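# Re-apply the crooked asset tag inside the switch lid frame

## Task

Remove the asset tag that was stuck on askew and overhangs the edge of the network switch, then reattach it within the printed frame on the switch lid. It must sit square to the frame, face the same reading direction as the frame's caption, and be pressed flat over its whole area. The switch must end up upright on the bench, and it must not take a long fall.

## Robot and tools

Robot: two UR7e-type arms, left_arm and right_arm, each ending in a Robotiq 2F-85 two-finger gripper with a wrist camera. Fixed cameras are cam_head_left, cam_head_right and cam_high; wrist cameras are cam_left_wrist and cam_right_wrist. All images are 672x504.

Frames. The scene frame has its origin at table height, midway between the nominal arm bases: +z up, +x out across the table, left_arm toward +y. Calibrated bases: left_arm at (-0.046, +0.481, +0.033) m, right_arm at (-0.040, -0.347, +0.033) m, both nearly unrotated. Every hand pose, velocity and target an arm reports or receives is in that arm's own base frame; fixed cameras and the table use the scene frame. On the gripper, +z runs out along the fingers, the fingers open and close along y, and a camera block sticks out about 10 cm toward +x. end_effector_position is the point between the pads when closed; closed fingertips reach about 19 mm past it, open ones about 6 mm. Reported positions may be off by a few centimetres.

Row layout (shared by execute_actions and move): one flat list of 18 numbers covering both arms, always all 18 even if one arm is idle. Order: left dx, dy, dz, rx, ry, rz, left gripper position, force_limit, speed, then the same nine for the right arm. dx..rz are offsets, not poses: they are measured from that arm's Hand target as it stood when the action or move began, along that arm's base axes, with rotation about the Hand target's position. rx, ry, rz form a single rotation vector. Scale: 1.0 equals 0.6 m or 180 degrees; allowed range -1 to 1. Sending zeros for all six re-requests the current Hand target (useful when the gripper settled short of it). Gripper numbers are absolute settings, not offsets: position +1 is fully open (85 mm), about -0.8 brings the pads together, -1 closes until blocked. force_limit (-1 to +1) and speed (-1 about 20 mm/s, 0 about 85, +1 about 150 mm/s) shape the grip; both begin at +1. To keep a gripper unchanged, resend its previous three numbers; a 0 is itself a command.

execute_actions(actions, cameras): actions is a list of actions; each action is a table of up to 15 rows of 18 numbers, one row per 1/30 s step, and a short table repeats its last row. Every row in one action counts from that action's starting Hand target, so a repeated offset keeps moving further. An empty actions list returns state plus all cameras.

move(target, speed, blend, stop_force, zero, blocking, cameras): straight-line path toward one 18-number row, or a list of up to 15 rows, all offsets counted from the same starting Hand targets. speed in m/s, 0.002 to 3.6, default 0.25 (turns up to twice that in rad/s), one value or one per target. blend in metres rounds corners in a list; 0 stops at each. stop_force in N, 3 to 120, ends an arm's path when its wrist sensor feels that much push; use it slowly for touching down or pressing the tag, but leave it out when lifting off something the gripper presses on, and do not rely on it while the gripper rotates. zero (default true) re-zeros before the move. blocking=false returns early and cannot be combined with stop_force. Paths ignore obstacles and the other arm, cap at 10 s, and stay away from the arm's own base. The result adds a move: line such as done, off_target, moving, held or fault, plus limits such as paced or held.

wait(seconds 0 to 10), stop() to brake a running move, zoom_image(camera, region [x0,y0,x1,y1] px, at most 504x504) on the latest image, zero_wrist_force(arm), read_manual(section), finished_scene(scene: this scene's number) to end the scene for good.

Results: Hand target (commanded pose after clipping; next offsets start here), end_effector_position and quat_wxyz, velocities, Joint positions and torques, Wrist force/torque along gripper axes (plus peak line), Tool commands, object_status (0 moving, 1 blocked opening, 2 blocked closing = gripped, 3 reached position or pads met), position_measured in counts (3 open, 78 ≈ 60 mm, 130 ≈ 40 mm, 180 ≈ 20 mm, 230 closed).

Cautions: commanded orientation is clipped to 32 degrees from the measured one per step. A target even slightly beyond a firm contact can trigger a fault stop; outside force near 150 N or joint torque at its limit (133 N m big joints, 24.9 N m wrists) freezes the arm for 10 s. Press the tag gently and slowly. Do not let the arms collide or squeeze each other's fingers. Long stretched holds heat motors (MOTOR HOT at 70 °C, forced stop at 85 °C). Never knock the switch over, drop anything, or leave items off the table; objects may occasionally be nudged by outside disturbances.

Each tool is called after ">>>" as name(argument=value, ...), one argument or row to a line, values as JSON.

## Session

>>> execute_actions(
  actions=[],
)

Scene clock: 0.00 s.
left_arm: end_effector_position=(+0.6537, -0.7625, +0.1426) position_measured=3 object_status=3 end_effector_quat_wxyz=(+0.370, +0.594, -0.531, +0.478) | right_arm: end_effector_position=(+0.7579, -0.0140, +0.2012) position_measured=3 object_status=3 end_effector_quat_wxyz=(-0.150, +0.588, +0.739, +0.293)
Joint positions: left_arm=[-0.874 -0.301 0.755 -3.285 -2.064 -2.92] | right_arm=[3.091 -2.224 -1.199 -1.173 2.233 1.332]
Joint velocities: within noise
Joint torques (N m): no reading
Wrist force (N): no reading
Wrist torque (N m): no reading
Wrist force, peak (N): no reading
Hand target: left_arm +0.6537, -0.7625, +0.1426; +0.370, +0.594, -0.531, +0.478 | right_arm +0.7579, -0.0140, +0.2012; -0.150, +0.588, +0.739, +0.293
Tool commands: left_gripper/position=+1.0 left_gripper/force_limit=+1.0 left_gripper/speed=+1.0 right_gripper/position=+1.0 right_gripper/force_limit=+1.0 right_gripper/speed=+1.0

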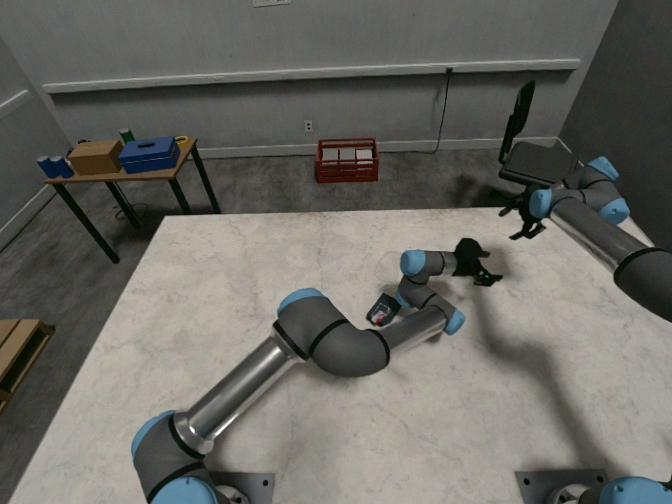

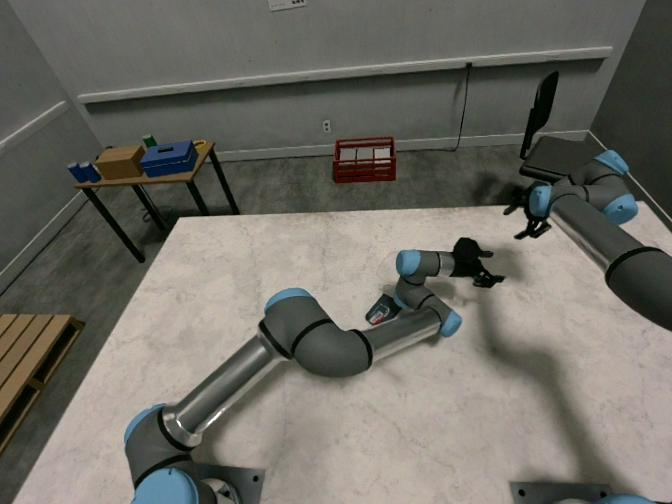

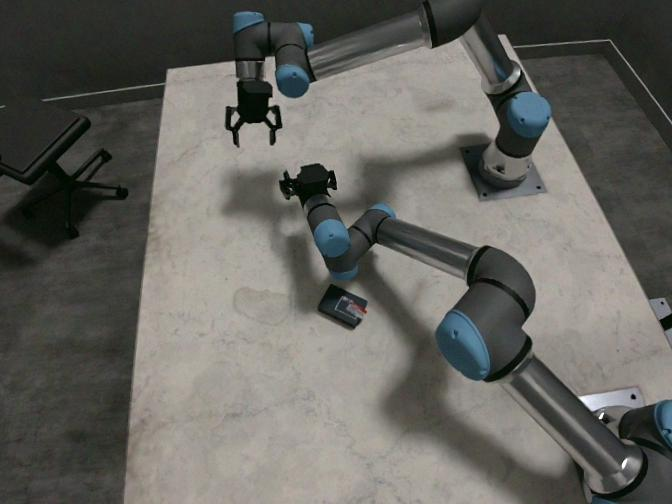

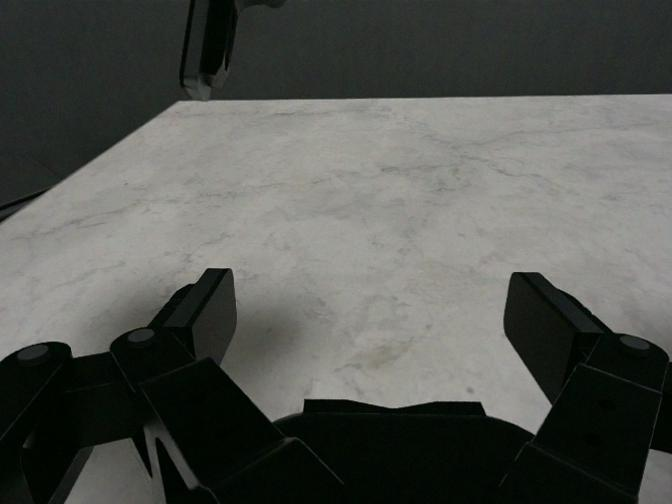

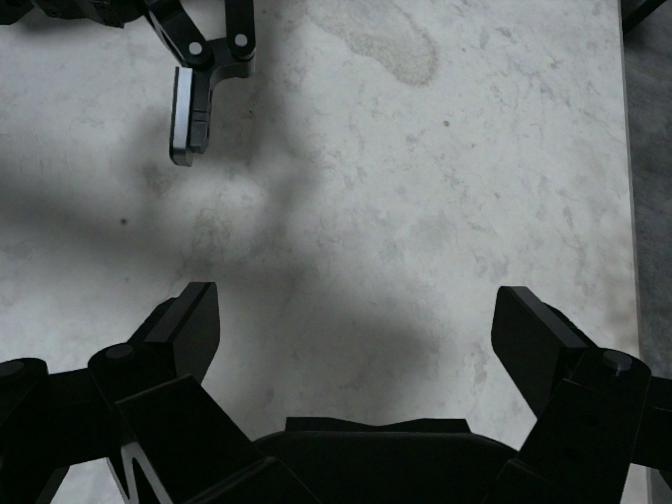

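>>> zoom_image(
  camera="cam_high",
  region=[310, 275, 380, 335],
)

>>> zoom_image(
  camera="cam_head_left",
  region=[355, 280, 415, 340],
)

Scaled by 7.200.

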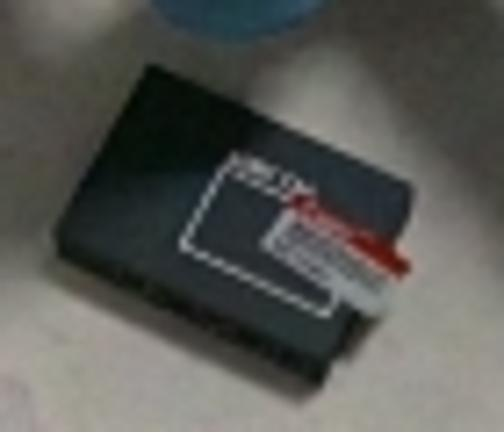

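Scaled by 8.400.

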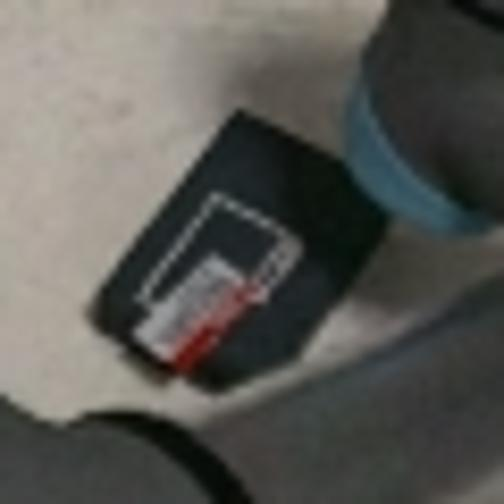

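>>> move(
  target=[
    [0,0,0.3,0,0,0,1,1,1,0,0,0,0,0,0,1,1,1],
    [-0.34,0.52,0.4,0.4064,0.075,0,1,1,1,0,0,0,0,0,0,1,1,1],
  ],
  blend=[0.05,0],
  cameras=["all"],
)

Scene clock: 28.27 s.
left_arm: end_effector_position=(+0.4498, -0.4506, +0.3826) position_measured=3 object_status=3 end_effector_quat_wxyz=(+0.000, +0.745, -0.667, +0.000) | right_arm: end_effector_position=(+0.7579, -0.0140, +0.2012) position_measured=3 object_status=3 end_effector_quat_wxyz=(-0.150, +0.588, +0.739, +0.293)
Joint positions: left_arm=[-0.997 -1.241 1.049 -1.379 -1.571 -2.68] | right_arm=[3.091 -2.224 -1.199 -1.173 2.233 1.332]
Joint torques (N m): left_arm=[-7.01 -51.32 -29.68 -1.2 2.07 -2.13] | right_arm=[0.52 56.09 24.53 3.04 1.4 -0.24]
Wrist force (N): left_arm=[-0.8 0.7 -1.2] | right_arm=[-0.2 0.0 -0.1]
Wrist torque (N m): left_arm=[0.25 -0.17 -0.16] | right_arm=[0.00 0.03 0.00]
Wrist force, peak (N): left_arm=[-1.4 1.3 -1.1] | right_arm=[-0.6 0.0 0.4]
Hand target: left_arm +0.4497, -0.4505, +0.3826; +0.000, +0.745, -0.667, +0.000 | right_arm +0.7579, -0.0140, +0.2012; -0.150, +0.588, +0.739, +0.293
Off the commanded pose: left_arm 0.000 m, 0 deg | right_arm 0.000 m, 0 deg.
move: done

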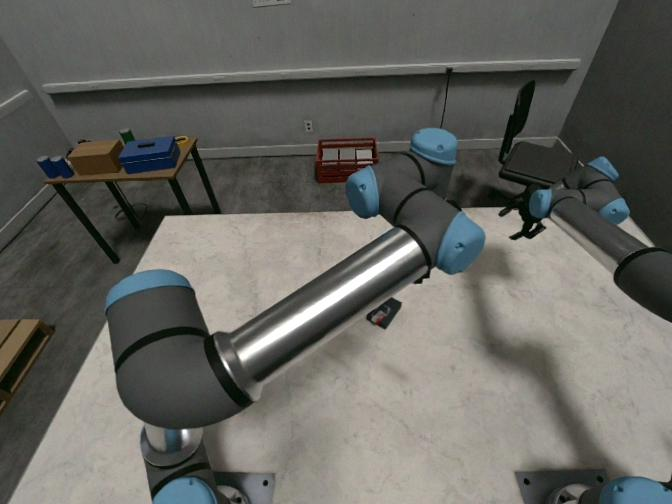

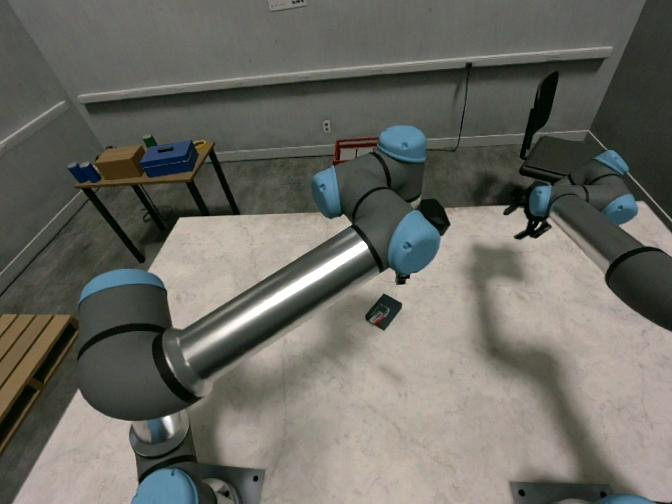

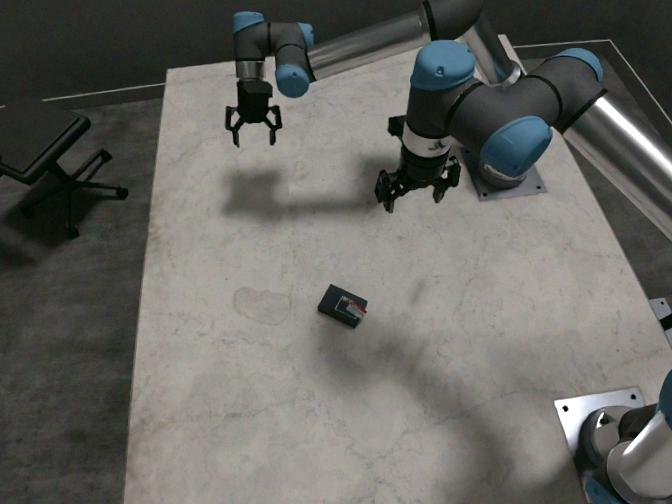

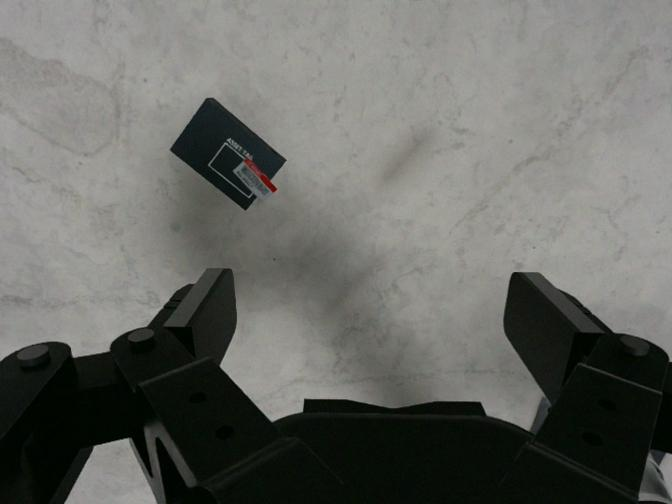

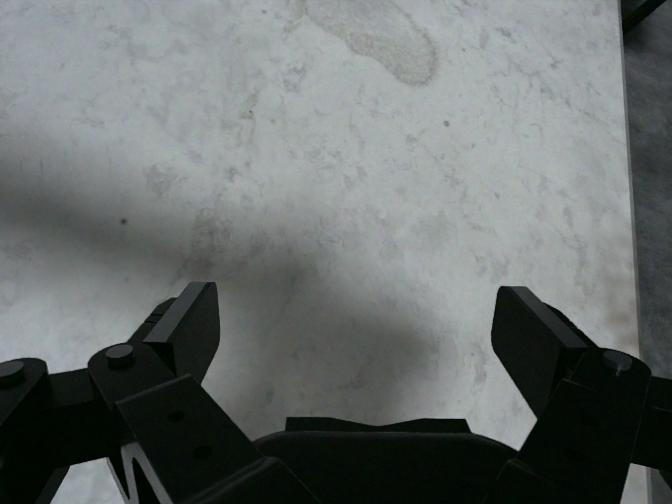

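>>> move(
  target=[0.2,0.06,-0.4,0,0,0,1,1,1,0,0,0,0,0,0,1,1,1],
  cameras=["cam_left_wrist"],
)

>>> zoom_image(
  camera="cam_left_wrist",
  region=[180, 30, 500, 270],
)

Scene clock: 43.77 s.
left_arm: end_effector_position=(+0.5696, -0.4145, +0.1427) position_measured=3 object_status=3 end_effector_quat_wxyz=(+0.000, +0.745, -0.667, +0.000) | right_arm: end_effector_position=(+0.7579, -0.0140, +0.2012) position_measured=3 object_status=3 end_effector_quat_wxyz=(-0.150, +0.588, +0.739, +0.293)
Joint positions: left_arm=[-0.82 -1.025 1.352 -1.898 -1.571 -2.502] | right_arm=[3.091 -2.224 -1.199 -1.173 2.233 1.332]
Joint torques (N m): left_arm=[5.99 -47.1 -30.85 -4.56 -2.7 2.35] | right_arm=[1.19 55.53 25.26 3.01 1.22 -0.23]
Wrist force (N): left_arm=[-1.0 0.6 -1.0] | right_arm=[-0.1 -0.1 0.2]
Wrist torque (N m): left_arm=[0.27 -0.14 -0.36] | right_arm=[-0.01 0.01 0.01]
Wrist force, peak (N): left_arm=[-0.7 1.5 -3.1] | right_arm=[-0.5 -0.2 0.5]
Hand target: left_arm +0.5697, -0.4145, +0.1426; +0.000, +0.745, -0.667, +0.000 | right_arm +0.7579, -0.0140, +0.2012; -0.150, +0.588, +0.739, +0.293
Off the commanded pose: left_arm 0.000 m, 0 deg | right_arm 0.000 m, 0 deg.
move: done
Images, in order (width x height): cam_left_wrist 672x504.

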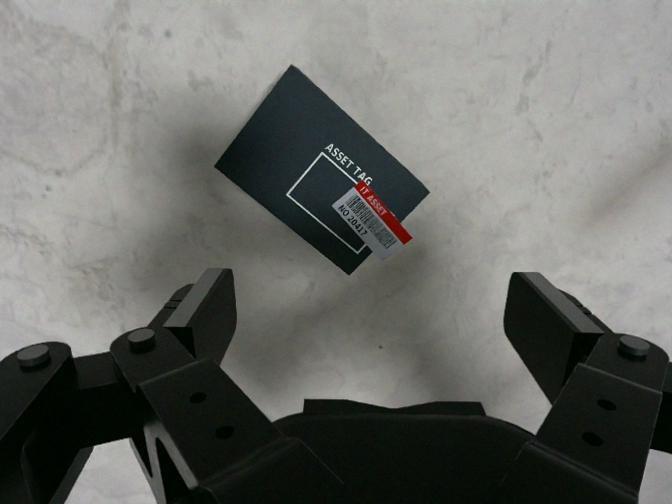

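Scaled by 1.575.

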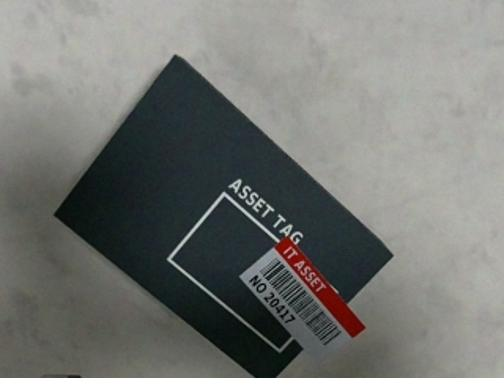

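>>> zoom_image(
  camera="cam_left_wrist",
  region=[270, 130, 450, 290],
)

Scaled by 2.800.

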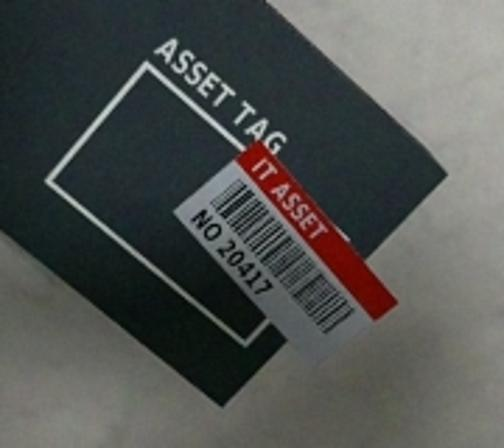

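>>> move(
  target=[-0.1628,0.1458,-0.138,-0.1073,-0.3262,-0.2484,0.2,0,0,0,0,0,0,0,0,1,1,1],
  cameras=["cam_left_wrist","cam_high","cam_head_left"],
)

>>> zoom_image(
  camera="cam_left_wrist",
  region=[170, 100, 500, 350],
)

Scene clock: 103.27 s.
left_arm: end_effector_position=(+0.4721, -0.3271, +0.0598) position_measured=104 object_status=3 end_effector_quat_wxyz=(+0.200, -0.345, +0.794, -0.459) | right_arm: end_effector_position=(+0.7579, -0.0140, +0.2012) position_measured=3 object_status=3 end_effector_quat_wxyz=(-0.150, +0.588, +0.739, +0.293)
Joint positions: left_arm=[-0.901 -0.894 2.432 -4.152 -1.44 -1.645] | right_arm=[3.091 -2.224 -1.199 -1.173 2.233 1.332]
Joint torques (N m): left_arm=[6.94 -29.05 -10.64 -4.62 -2.48 1.73] | right_arm=[0.72 56.47 24.37 3.04 1.2 -0.5]
Wrist force (N): left_arm=[-1.7 -1.6 -0.4] | right_arm=[-0.2 -0.1 0.0]
Wrist torque (N m): left_arm=[0.16 -0.07 -0.43] | right_arm=[0.00 0.03 -0.01]
Wrist force, peak (N): left_arm=[-1.7 -1.6 -0.7] | right_arm=[0.0 0.5 -0.3]
Hand target: left_arm +0.4721, -0.3271, +0.0598; +0.200, -0.345, +0.794, -0.459 | right_arm +0.7579, -0.0140, +0.2012; -0.150, +0.588, +0.739, +0.293
Off the commanded pose: left_arm 0.000 m, 0 deg | right_arm 0.000 m, 0 deg.
move: done
Images, in order (width x height): cam_head_left 672x504, cam_high 672x504, cam_left_wrist 672x504.

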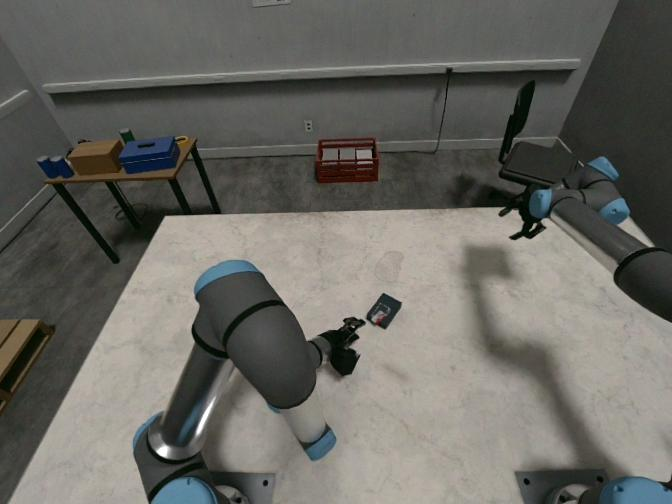

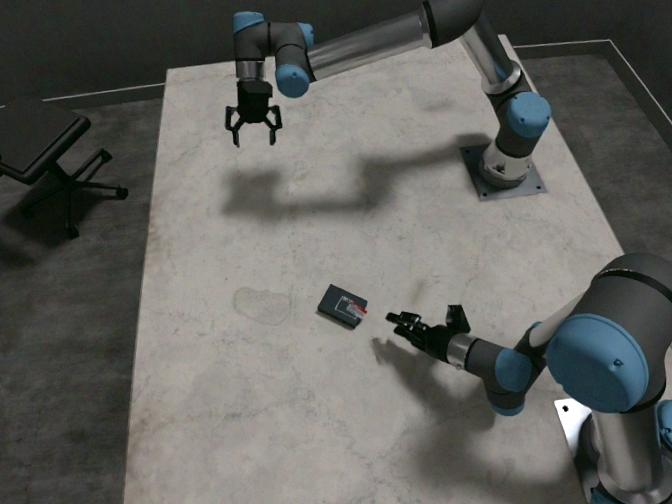

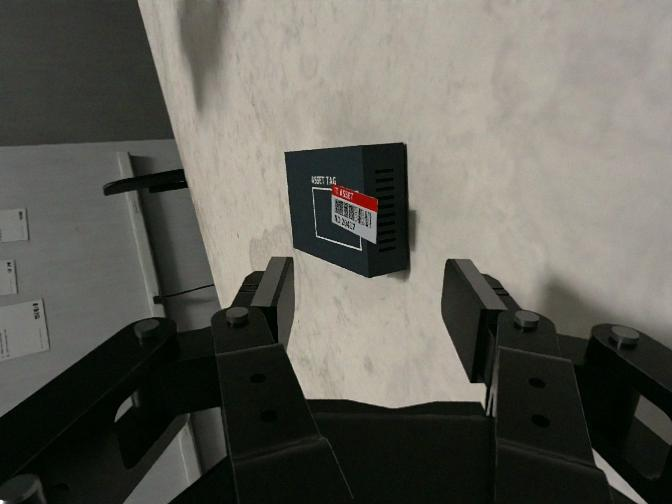

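Scaled by 1.527.

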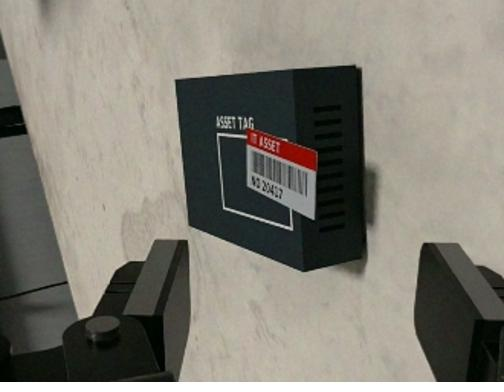

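>>> move(
  target=[0.0592,-0.0525,-0.0427,0.0302,0.0326,0,-0.3,0,0,0,0,0,0,0,0,1,1,1],
  cameras=["cam_left_wrist"],
  speed=0.1,
)

>>> zoom_image(
  camera="cam_left_wrist",
  region=[200, 100, 500, 350],
)

Scene clock: 140.93 s.
left_arm: end_effector_position=(+0.5076, -0.3585, +0.0342) position_measured=167 object_status=3 end_effector_quat_wxyz=(+0.176, -0.358, +0.824, -0.402) | right_arm: end_effector_position=(+0.7579, -0.0140, +0.2012) position_measured=3 object_status=3 end_effector_quat_wxyz=(-0.150, +0.588, +0.739, +0.293)
Joint positions: left_arm=[-0.872 -0.91 2.282 -3.848 -1.474 -1.645] | right_arm=[3.091 -2.224 -1.199 -1.173 2.233 1.332]
Joint torques (N m): left_arm=[6.68 -32.92 -13.83 -1.57 -2.51 1.98] | right_arm=[0.12 56.34 26.02 3.16 1.13 -0.34]
Wrist force (N): left_arm=[-1.1 -1.2 -0.5] | right_arm=[-0.2 0.0 0.0]
Wrist torque (N m): left_arm=[0.20 -0.15 -0.42] | right_arm=[0.00 0.03 -0.01]
Wrist force, peak (N): left_arm=[-1.5 -1.6 -1.2] | right_arm=[0.1 0.5 -0.2]
Hand target: left_arm +0.5076, -0.3586, +0.0342; +0.176, -0.358, +0.824, -0.402 | right_arm +0.7579, -0.0140, +0.2012; -0.150, +0.588, +0.739, +0.293
Off the commanded pose: left_arm 0.000 m, 0 deg | right_arm 0.000 m, 0 deg.
move: done
Images, in order (width x height): cam_left_wrist 672x504.

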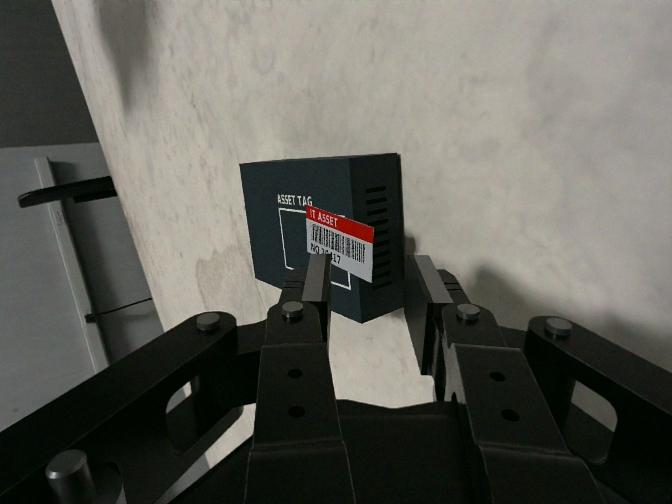

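Scaled by 1.680.

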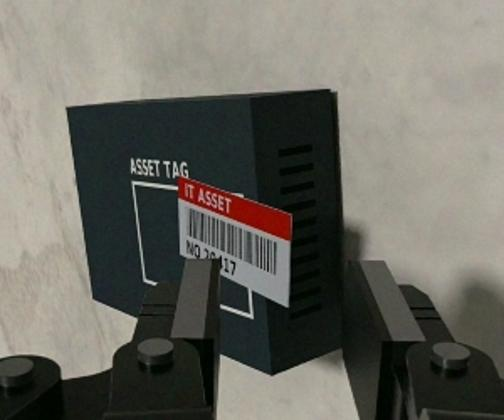

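>>> move(
  target=[0.0385,-0.0357,-0.041,0,0,0,-0.3,0,0,0,0,0,0,0,0,1,1,1],
  cameras=["cam_left_wrist"],
  speed=0.05,
  stop_force=8,
)

>>> zoom_image(
  camera="cam_left_wrist",
  region=[200, 150, 500, 400],
)

Scene clock: 148.40 s.
left_arm: end_effector_position=(+0.5307, -0.3800, +0.0096) position_measured=167 object_status=3 end_effector_quat_wxyz=(+0.176, -0.358, +0.824, -0.402) | right_arm: end_effector_position=(+0.7579, -0.0140, +0.2012) position_measured=3 object_status=3 end_effector_quat_wxyz=(-0.150, +0.588, +0.739, +0.293)
Joint positions: left_arm=[-0.863 -0.819 2.183 -3.841 -1.481 -1.639] | right_arm=[3.091 -2.224 -1.199 -1.173 2.233 1.332]
Joint torques (N m): left_arm=[7.02 -36.48 -14.04 -1.4 -2.55 2] | right_arm=[0.95 57.32 25.23 3.13 0.9 -0.47]
Wrist force (N): left_arm=[-1.6 -1.2 -0.5] | right_arm=[-0.2 0.0 -0.1]
Wrist torque (N m): left_arm=[0.21 -0.07 -0.42] | right_arm=[0.01 0.04 0.00]
Wrist force, peak (N): left_arm=[-1.9 -1.2 -0.7] | right_arm=[-0.4 0.5 0.1]
Hand target: left_arm +0.5307, -0.3800, +0.0096; +0.176, -0.358, +0.824, -0.402 | right_arm +0.7579, -0.0140, +0.2012; -0.150, +0.588, +0.739, +0.293
Off the commanded pose: left_arm 0.000 m, 0 deg | right_arm 0.000 m, 0 deg.
move: done
Images, in order (width x height): cam_left_wrist 672x504.

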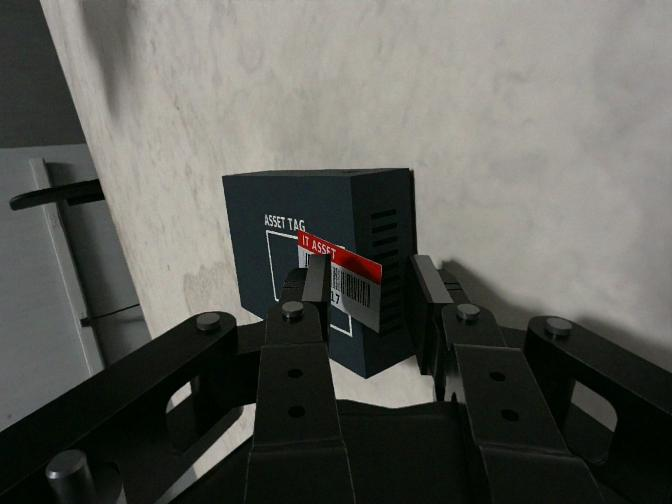

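Scaled by 1.680.

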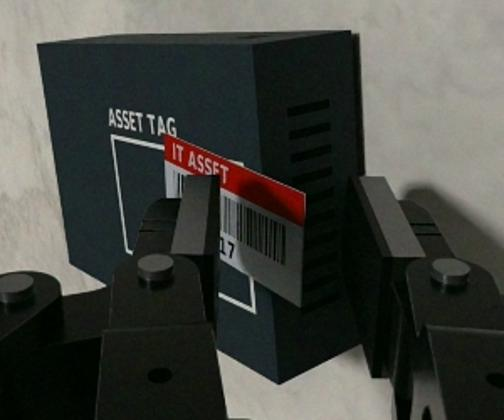

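>>> move(
  target=[0,0,0,0,0,0,-1,-1,-1,0,0,0,0,0,0,1,1,1],
  cameras=["cam_left_wrist"],
)

>>> zoom_image(
  camera="cam_left_wrist",
  region=[200, 150, 500, 400],
)

Scene clock: 155.17 s.
left_arm: end_effector_position=(+0.5307, -0.3800, +0.0096) position_measured=230 object_status=0 end_effector_quat_wxyz=(+0.176, -0.358, +0.824, -0.402) | right_arm: end_effector_position=(+0.7579, -0.0140, +0.2012) position_measured=3 object_status=3 end_effector_quat_wxyz=(-0.150, +0.588, +0.739, +0.293)
Joint positions: left_arm=[-0.863 -0.819 2.183 -3.841 -1.481 -1.639] | right_arm=[3.091 -2.224 -1.199 -1.173 2.233 1.332]
Joint torques (N m): left_arm=[6.49 -37.62 -14.47 -1.56 -2.37 1.88] | right_arm=[0.92 56.87 25.02 3.07 0.93 -0.29]
Wrist force (N): left_arm=[-1.4 -0.9 -3.8] | right_arm=[-0.3 0.0 0.0]
Wrist torque (N m): left_arm=[0.21 -0.08 -0.42] | right_arm=[0.01 0.05 0.00]
Wrist force, peak (N): left_arm=[-1.4 -1.6 -4.3] | right_arm=[-0.3 0.0 0.6]
Hand target: left_arm +0.5307, -0.3800, +0.0096; +0.176, -0.358, +0.824, -0.402 | right_arm +0.7579, -0.0140, +0.2012; -0.150, +0.588, +0.739, +0.293
Off the commanded pose: left_arm 0.000 m, 0 deg | right_arm 0.000 m, 0 deg.
move: done
Images, in order (width x height): cam_left_wrist 672x504.

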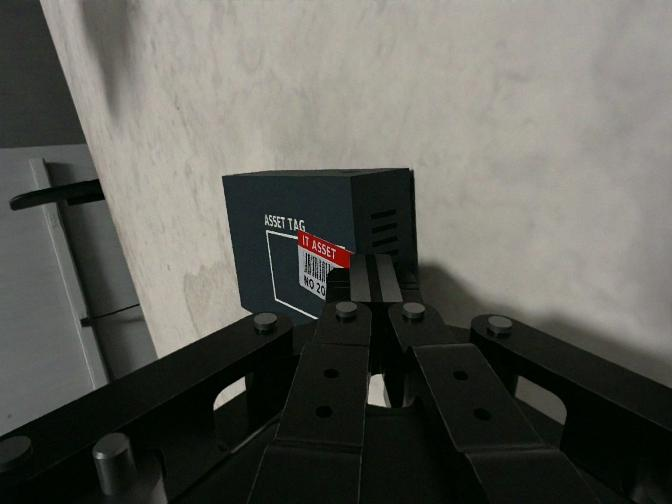

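Scaled by 1.680.

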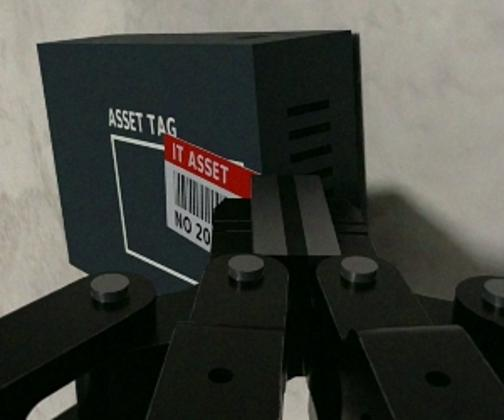

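>>> move(
  target=[0.005,-0.005,0.02,0,0,0,-1,-1,-1,0,0,0,0,0,0,1,1,1],
  cameras=["cam_left_wrist"],
  speed=0.02,
)

>>> zoom_image(
  camera="cam_left_wrist",
  region=[200, 150, 500, 400],
)

Scene clock: 161.80 s.
left_arm: end_effector_position=(+0.5337, -0.3830, +0.0215) position_measured=230 object_status=3 end_effector_quat_wxyz=(+0.176, -0.358, +0.824, -0.402) | right_arm: end_effector_position=(+0.7579, -0.0140, +0.2012) position_measured=3 object_status=3 end_effector_quat_wxyz=(-0.150, +0.588, +0.739, +0.293)
Joint positions: left_arm=[-0.862 -0.849 2.177 -3.804 -1.482 -1.639] | right_arm=[3.091 -2.224 -1.199 -1.173 2.233 1.332]
Joint torques (N m): left_arm=[6.59 -53.14 -15.09 -1.72 -2.45 2.02] | right_arm=[0.85 57.28 25.7 3.24 0.91 -0.53]
Wrist force (N): left_arm=[-1.5 0.3 1.1] | right_arm=[-0.1 0.0 0.1]
Wrist torque (N m): left_arm=[0.26 -0.10 -0.41] | right_arm=[0.02 0.02 0.00]
Wrist force, peak (N): left_arm=[-0.9 -1.6 -4.7] | right_arm=[-0.3 0.1 -0.6]
Hand target: left_arm +0.5337, -0.3830, +0.0216; +0.176, -0.358, +0.824, -0.402 | right_arm +0.7579, -0.0140, +0.2012; -0.150, +0.588, +0.739, +0.293
Off the commanded pose: left_arm 0.000 m, 0 deg | right_arm 0.000 m, 0 deg.
move: done
Images, in order (width x height): cam_left_wrist 672x504.

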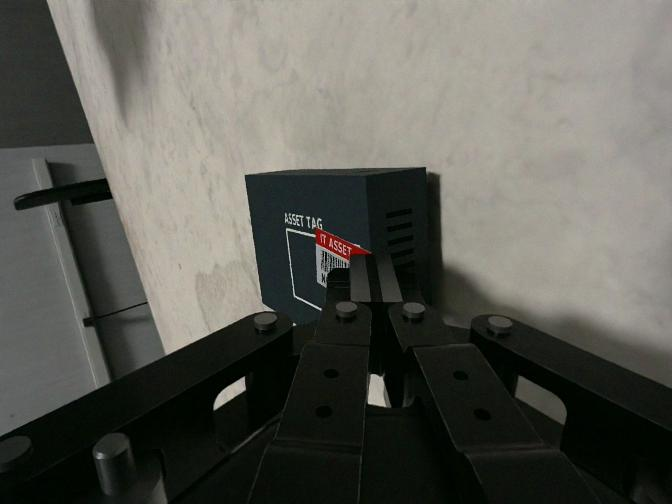

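Scaled by 1.680.

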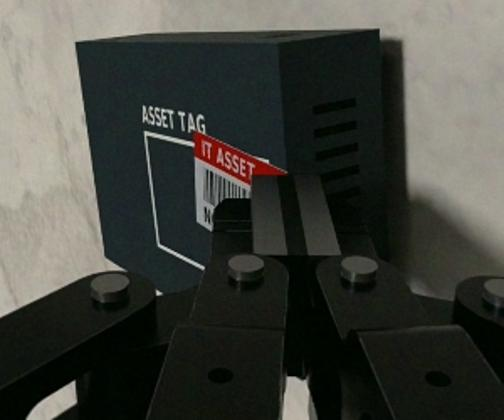

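>>> move(
  target=[0.012,-0.012,0.03,0,0,0,-1,-1,-1,0,0,0,0,0,0,1,1,1],
  cameras=["cam_left_wrist"],
  speed=0.02,
)

>>> zoom_image(
  camera="cam_left_wrist",
  region=[200, 150, 500, 400],
)

Scene clock: 168.80 s.
left_arm: end_effector_position=(+0.5409, -0.3902, +0.0395) position_measured=230 object_status=3 end_effector_quat_wxyz=(+0.176, -0.358, +0.824, -0.402) | right_arm: end_effector_position=(+0.7579, -0.0140, +0.2012) position_measured=3 object_status=3 end_effector_quat_wxyz=(-0.150, +0.588, +0.739, +0.293)
Joint positions: left_arm=[-0.861 -0.891 2.155 -3.742 -1.483 -1.638] | right_arm=[3.091 -2.224 -1.199 -1.173 2.233 1.332]
Joint torques (N m): left_arm=[7 -48.67 -17.58 -1.96 -2.5 1.94] | right_arm=[0.43 55.98 26.26 3.11 0.85 -0.56]
Wrist force (N): left_arm=[-1.9 0.2 -0.8] | right_arm=[-0.4 0.1 0.2]
Wrist torque (N m): left_arm=[0.18 -0.02 -0.42] | right_arm=[0.03 0.06 -0.01]
Wrist force, peak (N): left_arm=[-2.0 -0.3 1.3] | right_arm=[-0.3 0.6 0.0]
Hand target: left_arm +0.5409, -0.3902, +0.0396; +0.176, -0.358, +0.824, -0.402 | right_arm +0.7579, -0.0140, +0.2012; -0.150, +0.588, +0.739, +0.293
Off the commanded pose: left_arm 0.000 m, 0 deg | right_arm 0.000 m, 0 deg.
move: done
Images, in order (width x height): cam_left_wrist 672x504.

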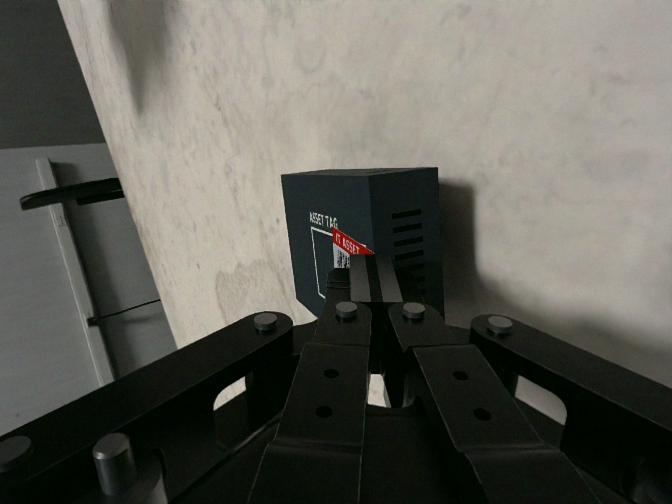

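Scaled by 1.680.

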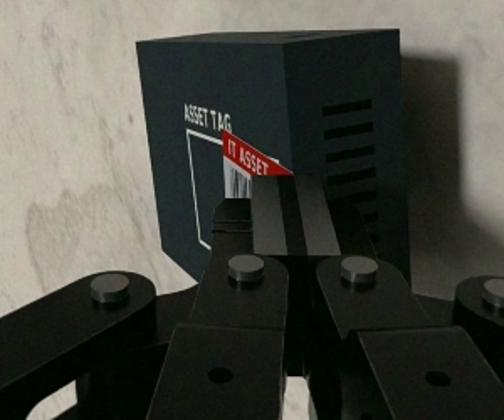

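>>> wait(
  seconds=0,
  cameras=["cam_high","cam_head_left"],
)

>>> zoom_image(
  camera="cam_high",
  region=[290, 265, 410, 355],
)

>>> zoom_image(
  camera="cam_head_left",
  region=[330, 260, 430, 340],
)

Scene clock: 175.33 s.
left_arm: end_effector_position=(+0.5409, -0.3902, +0.0396) position_measured=230 object_status=3 end_effector_quat_wxyz=(+0.176, -0.358, +0.824, -0.402) | right_arm: end_effector_position=(+0.7579, -0.0140, +0.2012) position_measured=3 object_status=3 end_effector_quat_wxyz=(-0.150, +0.588, +0.739, +0.293)
Joint positions: left_arm=[-0.861 -0.891 2.155 -3.741 -1.483 -1.638] | right_arm=[3.091 -2.224 -1.199 -1.173 2.233 1.332]
Joint torques (N m): left_arm=[6.96 -51.93 -17 -1.67 -2.56 1.99] | right_arm=[0.87 56.94 25.74 3.23 0.86 -0.6]
Wrist force (N): left_arm=[-1.4 0.5 -0.6] | right_arm=[0.0 0.0 -0.1]
Wrist torque (N m): left_arm=[0.24 -0.10 -0.42] | right_arm=[0.01 0.01 0.00]
Wrist force, peak (N): left_arm=[-1.9 0.1 -0.4] | right_arm=[-0.5 0.0 -0.4]
Hand target: left_arm +0.5409, -0.3902, +0.0396; +0.176, -0.358, +0.824, -0.402 | right_arm +0.7579, -0.0140, +0.2012; -0.150, +0.588, +0.739, +0.293
Tool commands: left_gripper/position=-1.0 left_gripper/force_limit=-1.0 left_gripper/speed=-1.0 right_gripper/position=+1.0 right_gripper/force_limit=+1.0 right_gripper/speed=+1.0
Off the commanded pose: left_arm 0.000 m, 0 deg | right_arm 0.000 m, 0 deg.
Images, in order (width x height): cam_head_left 672x504, cam_high 672x504.

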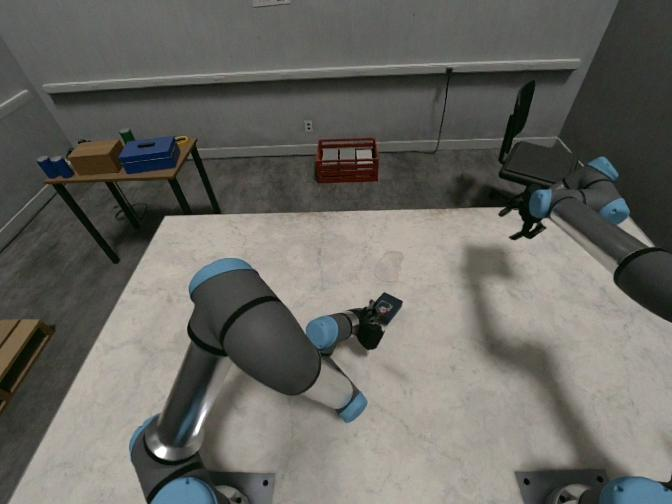

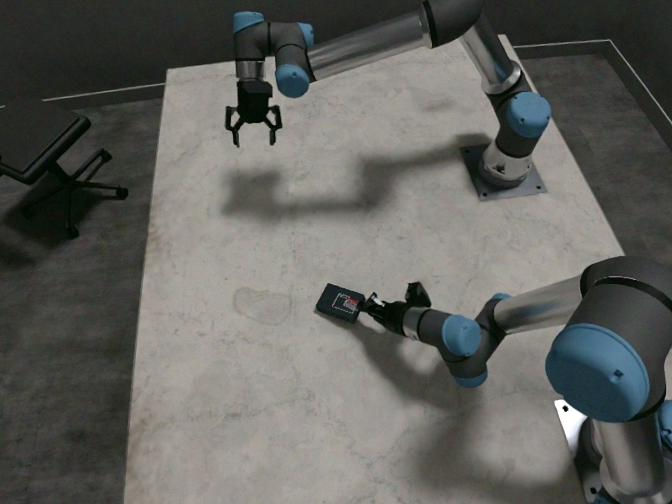

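Scaled by 4.200.

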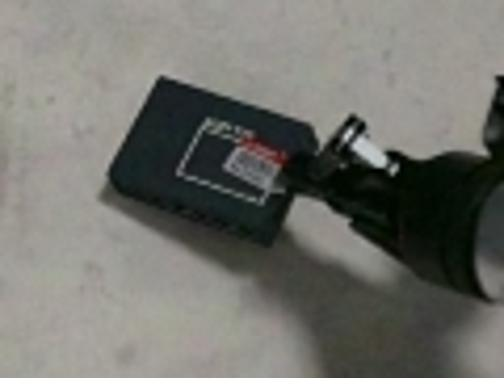

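Scaled by 5.040.

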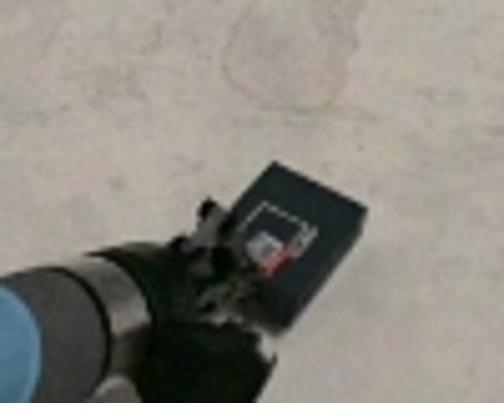

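>>> move(
  target=[-0.017,0.017,-0.047,0,0,0,-1,-1,-1,0,0,0,0,0,0,1,1,1],
  cameras=["cam_left_wrist","cam_high"],
  speed=0.03,
)

>>> zoom_image(
  camera="cam_left_wrist",
  region=[200, 150, 500, 400],
)

>>> zoom_image(
  camera="cam_high",
  region=[290, 265, 410, 355],
)

Scene clock: 189.90 s.
left_arm: end_effector_position=(+0.5307, -0.3800, +0.0115) position_measured=230 object_status=3 end_effector_quat_wxyz=(+0.176, -0.358, +0.824, -0.402) | right_arm: end_effector_position=(+0.7579, -0.0140, +0.2012) position_measured=3 object_status=3 end_effector_quat_wxyz=(-0.150, +0.588, +0.739, +0.293)
Joint positions: left_arm=[-0.863 -0.824 2.184 -3.837 -1.481 -1.639] | right_arm=[3.091 -2.224 -1.199 -1.173 2.233 1.332]
Joint torques (N m): left_arm=[-6.71 -35.24 -1.71 -5.03 2.36 -2.27] | right_arm=[1.25 56.85 25.79 3.5 0.74 -0.73]
Wrist force (N): left_arm=[-0.9 -1.9 -1.4] | right_arm=[0.0 0.0 -0.2]
Wrist torque (N m): left_arm=[0.21 -0.11 -0.24] | right_arm=[0.01 0.00 0.00]
Wrist force, peak (N): left_arm=[-0.7 -1.1 -3.1] | right_arm=[-0.2 0.0 0.7]
Hand target: left_arm +0.5307, -0.3800, +0.0114; +0.176, -0.358, +0.824, -0.402 | right_arm +0.7579, -0.0140, +0.2012; -0.150, +0.588, +0.739, +0.293
Off the commanded pose: left_arm 0.000 m, 0 deg | right_arm 0.000 m, 0 deg.
move: done
Images, in order (width x height): cam_high 672x504, cam_left_wrist 672x504.

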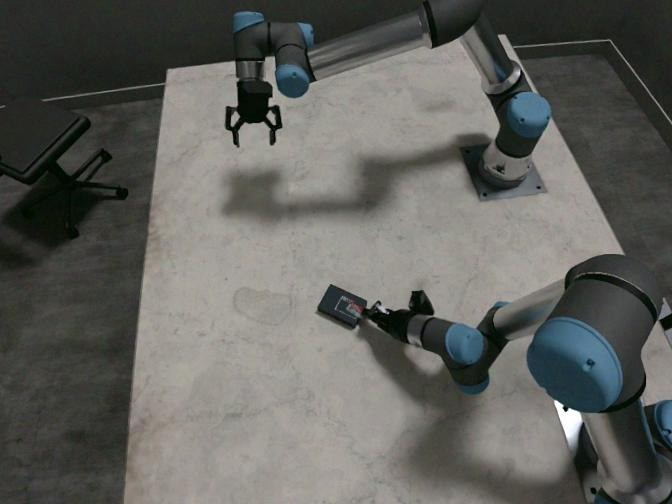

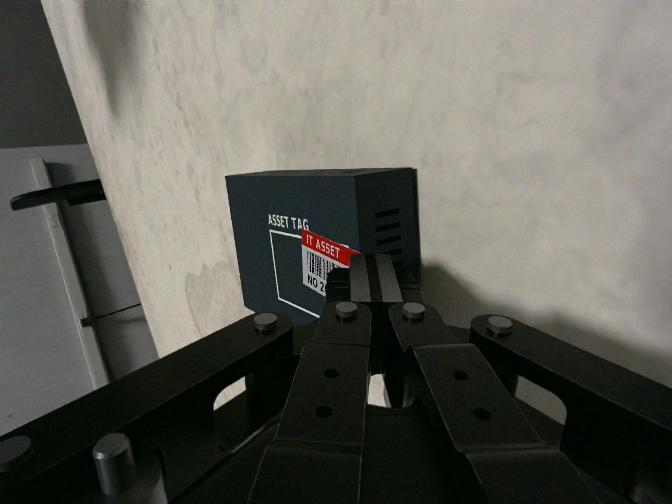

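Scaled by 1.680.

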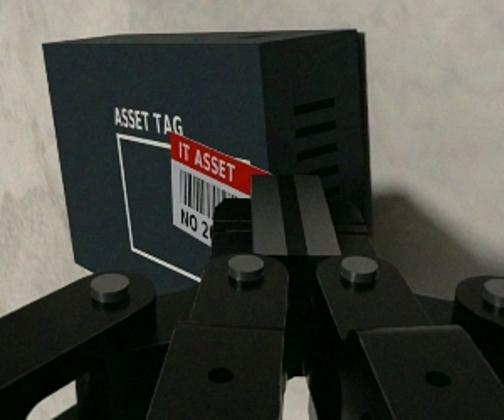

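Scaled by 4.200.

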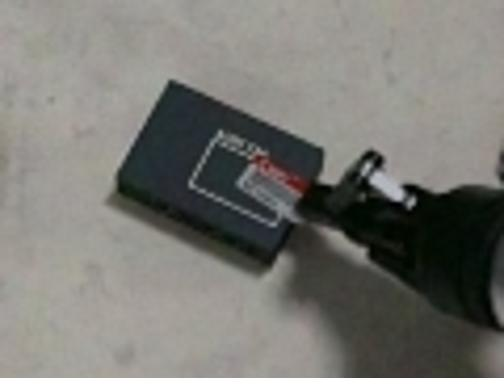

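>>> move(
  target=[
    [0,0,0,0,0,0,-1,-1,-1,-0.1,0.15,0.2,-0.0427,0.2709,-0.7376,1,0,0],
    [0,0,0,0,0,0,-1,-1,-1,-0.2442,0.6387,-0.02,-0.0427,0.2709,-0.7376,1,0,0],
  ],
  cameras=["all"],
  speed=0.4,
  blend=[0.05,0],
)

>>> zoom_image(
  camera="cam_right_wrist",
  region=[170, 50, 500, 300],
)

Scene clock: 210.23 s.
left_arm: end_effector_position=(+0.5307, -0.3800, +0.0114) position_measured=230 object_status=3 end_effector_quat_wxyz=(+0.176, -0.358, +0.824, -0.402) | right_arm: end_effector_position=(+0.6114, +0.3690, +0.1893) position_measured=3 object_status=3 end_effector_quat_wxyz=(+0.000, +0.950, -0.311, +0.000)
Joint positions: left_arm=[-0.863 -0.824 2.184 -3.837 -1.481 -1.639] | right_arm=[3.872 -2.11 -1.24 -1.362 1.571 4.505]
Joint torques (N m): left_arm=[-6.73 -36.28 0.05 -4.89 2.23 -2.18] | right_arm=[10.03 37.5 33.81 4.5 -1.79 1.51]
Wrist force (N): left_arm=[-0.9 -2.1 -1.5] | right_arm=[0.2 -1.0 -0.2]
Wrist torque (N m): left_arm=[0.19 -0.10 -0.24] | right_arm=[-0.09 -0.11 -0.27]
Wrist force, peak (N): left_arm=[-1.2 -2.3 -1.4] | right_arm=[-2.1 -2.4 1.2]
Hand target: left_arm +0.5307, -0.3800, +0.0114; +0.176, -0.358, +0.824, -0.402 | right_arm +0.6114, +0.3692, +0.1892; +0.000, +0.950, -0.311, +0.000
Off the commanded pose: left_arm 0.000 m, 0 deg | right_arm 0.000 m, 0 deg.
move: done

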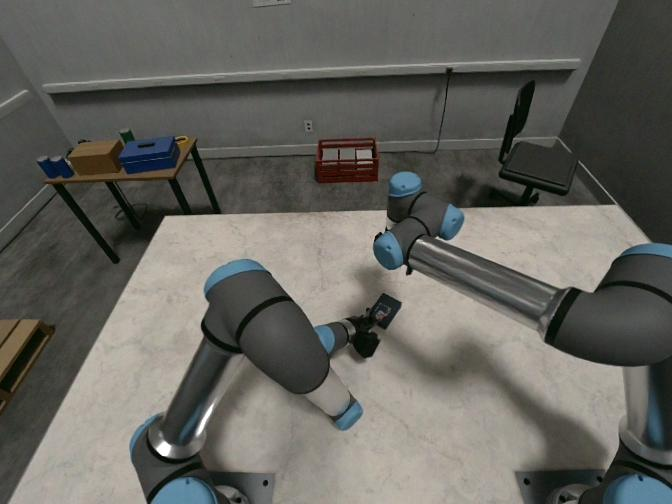

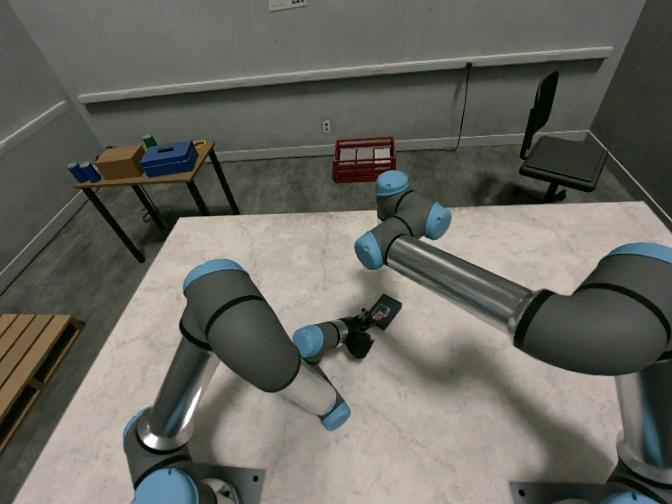

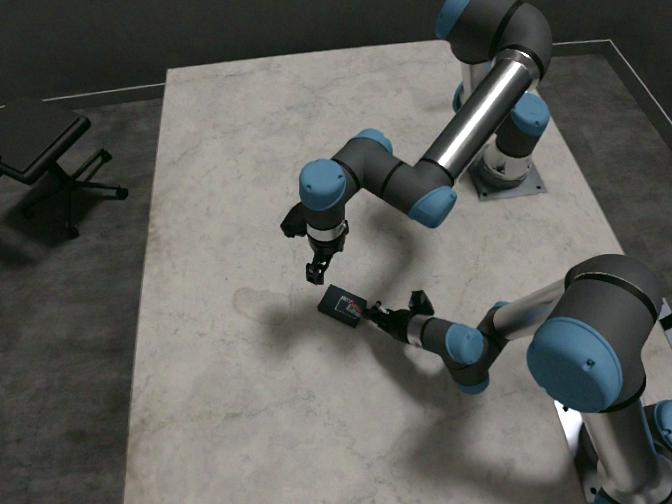

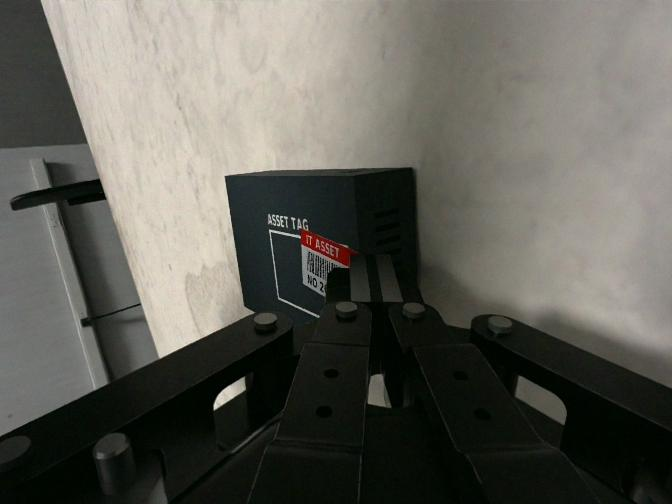

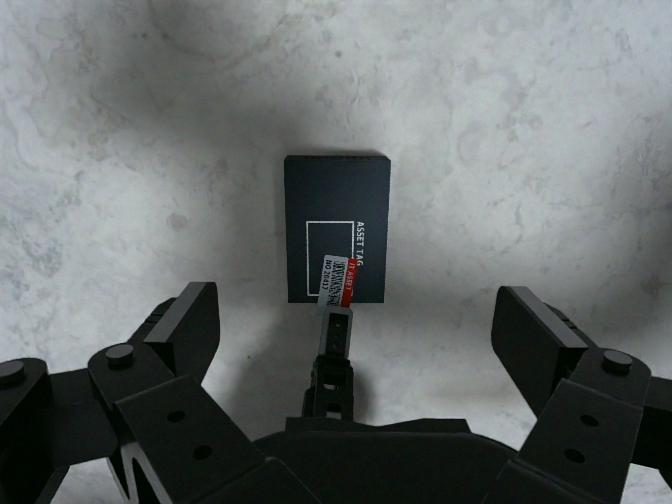

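Scaled by 1.527.

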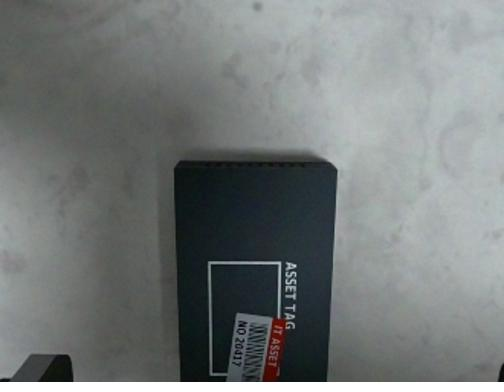

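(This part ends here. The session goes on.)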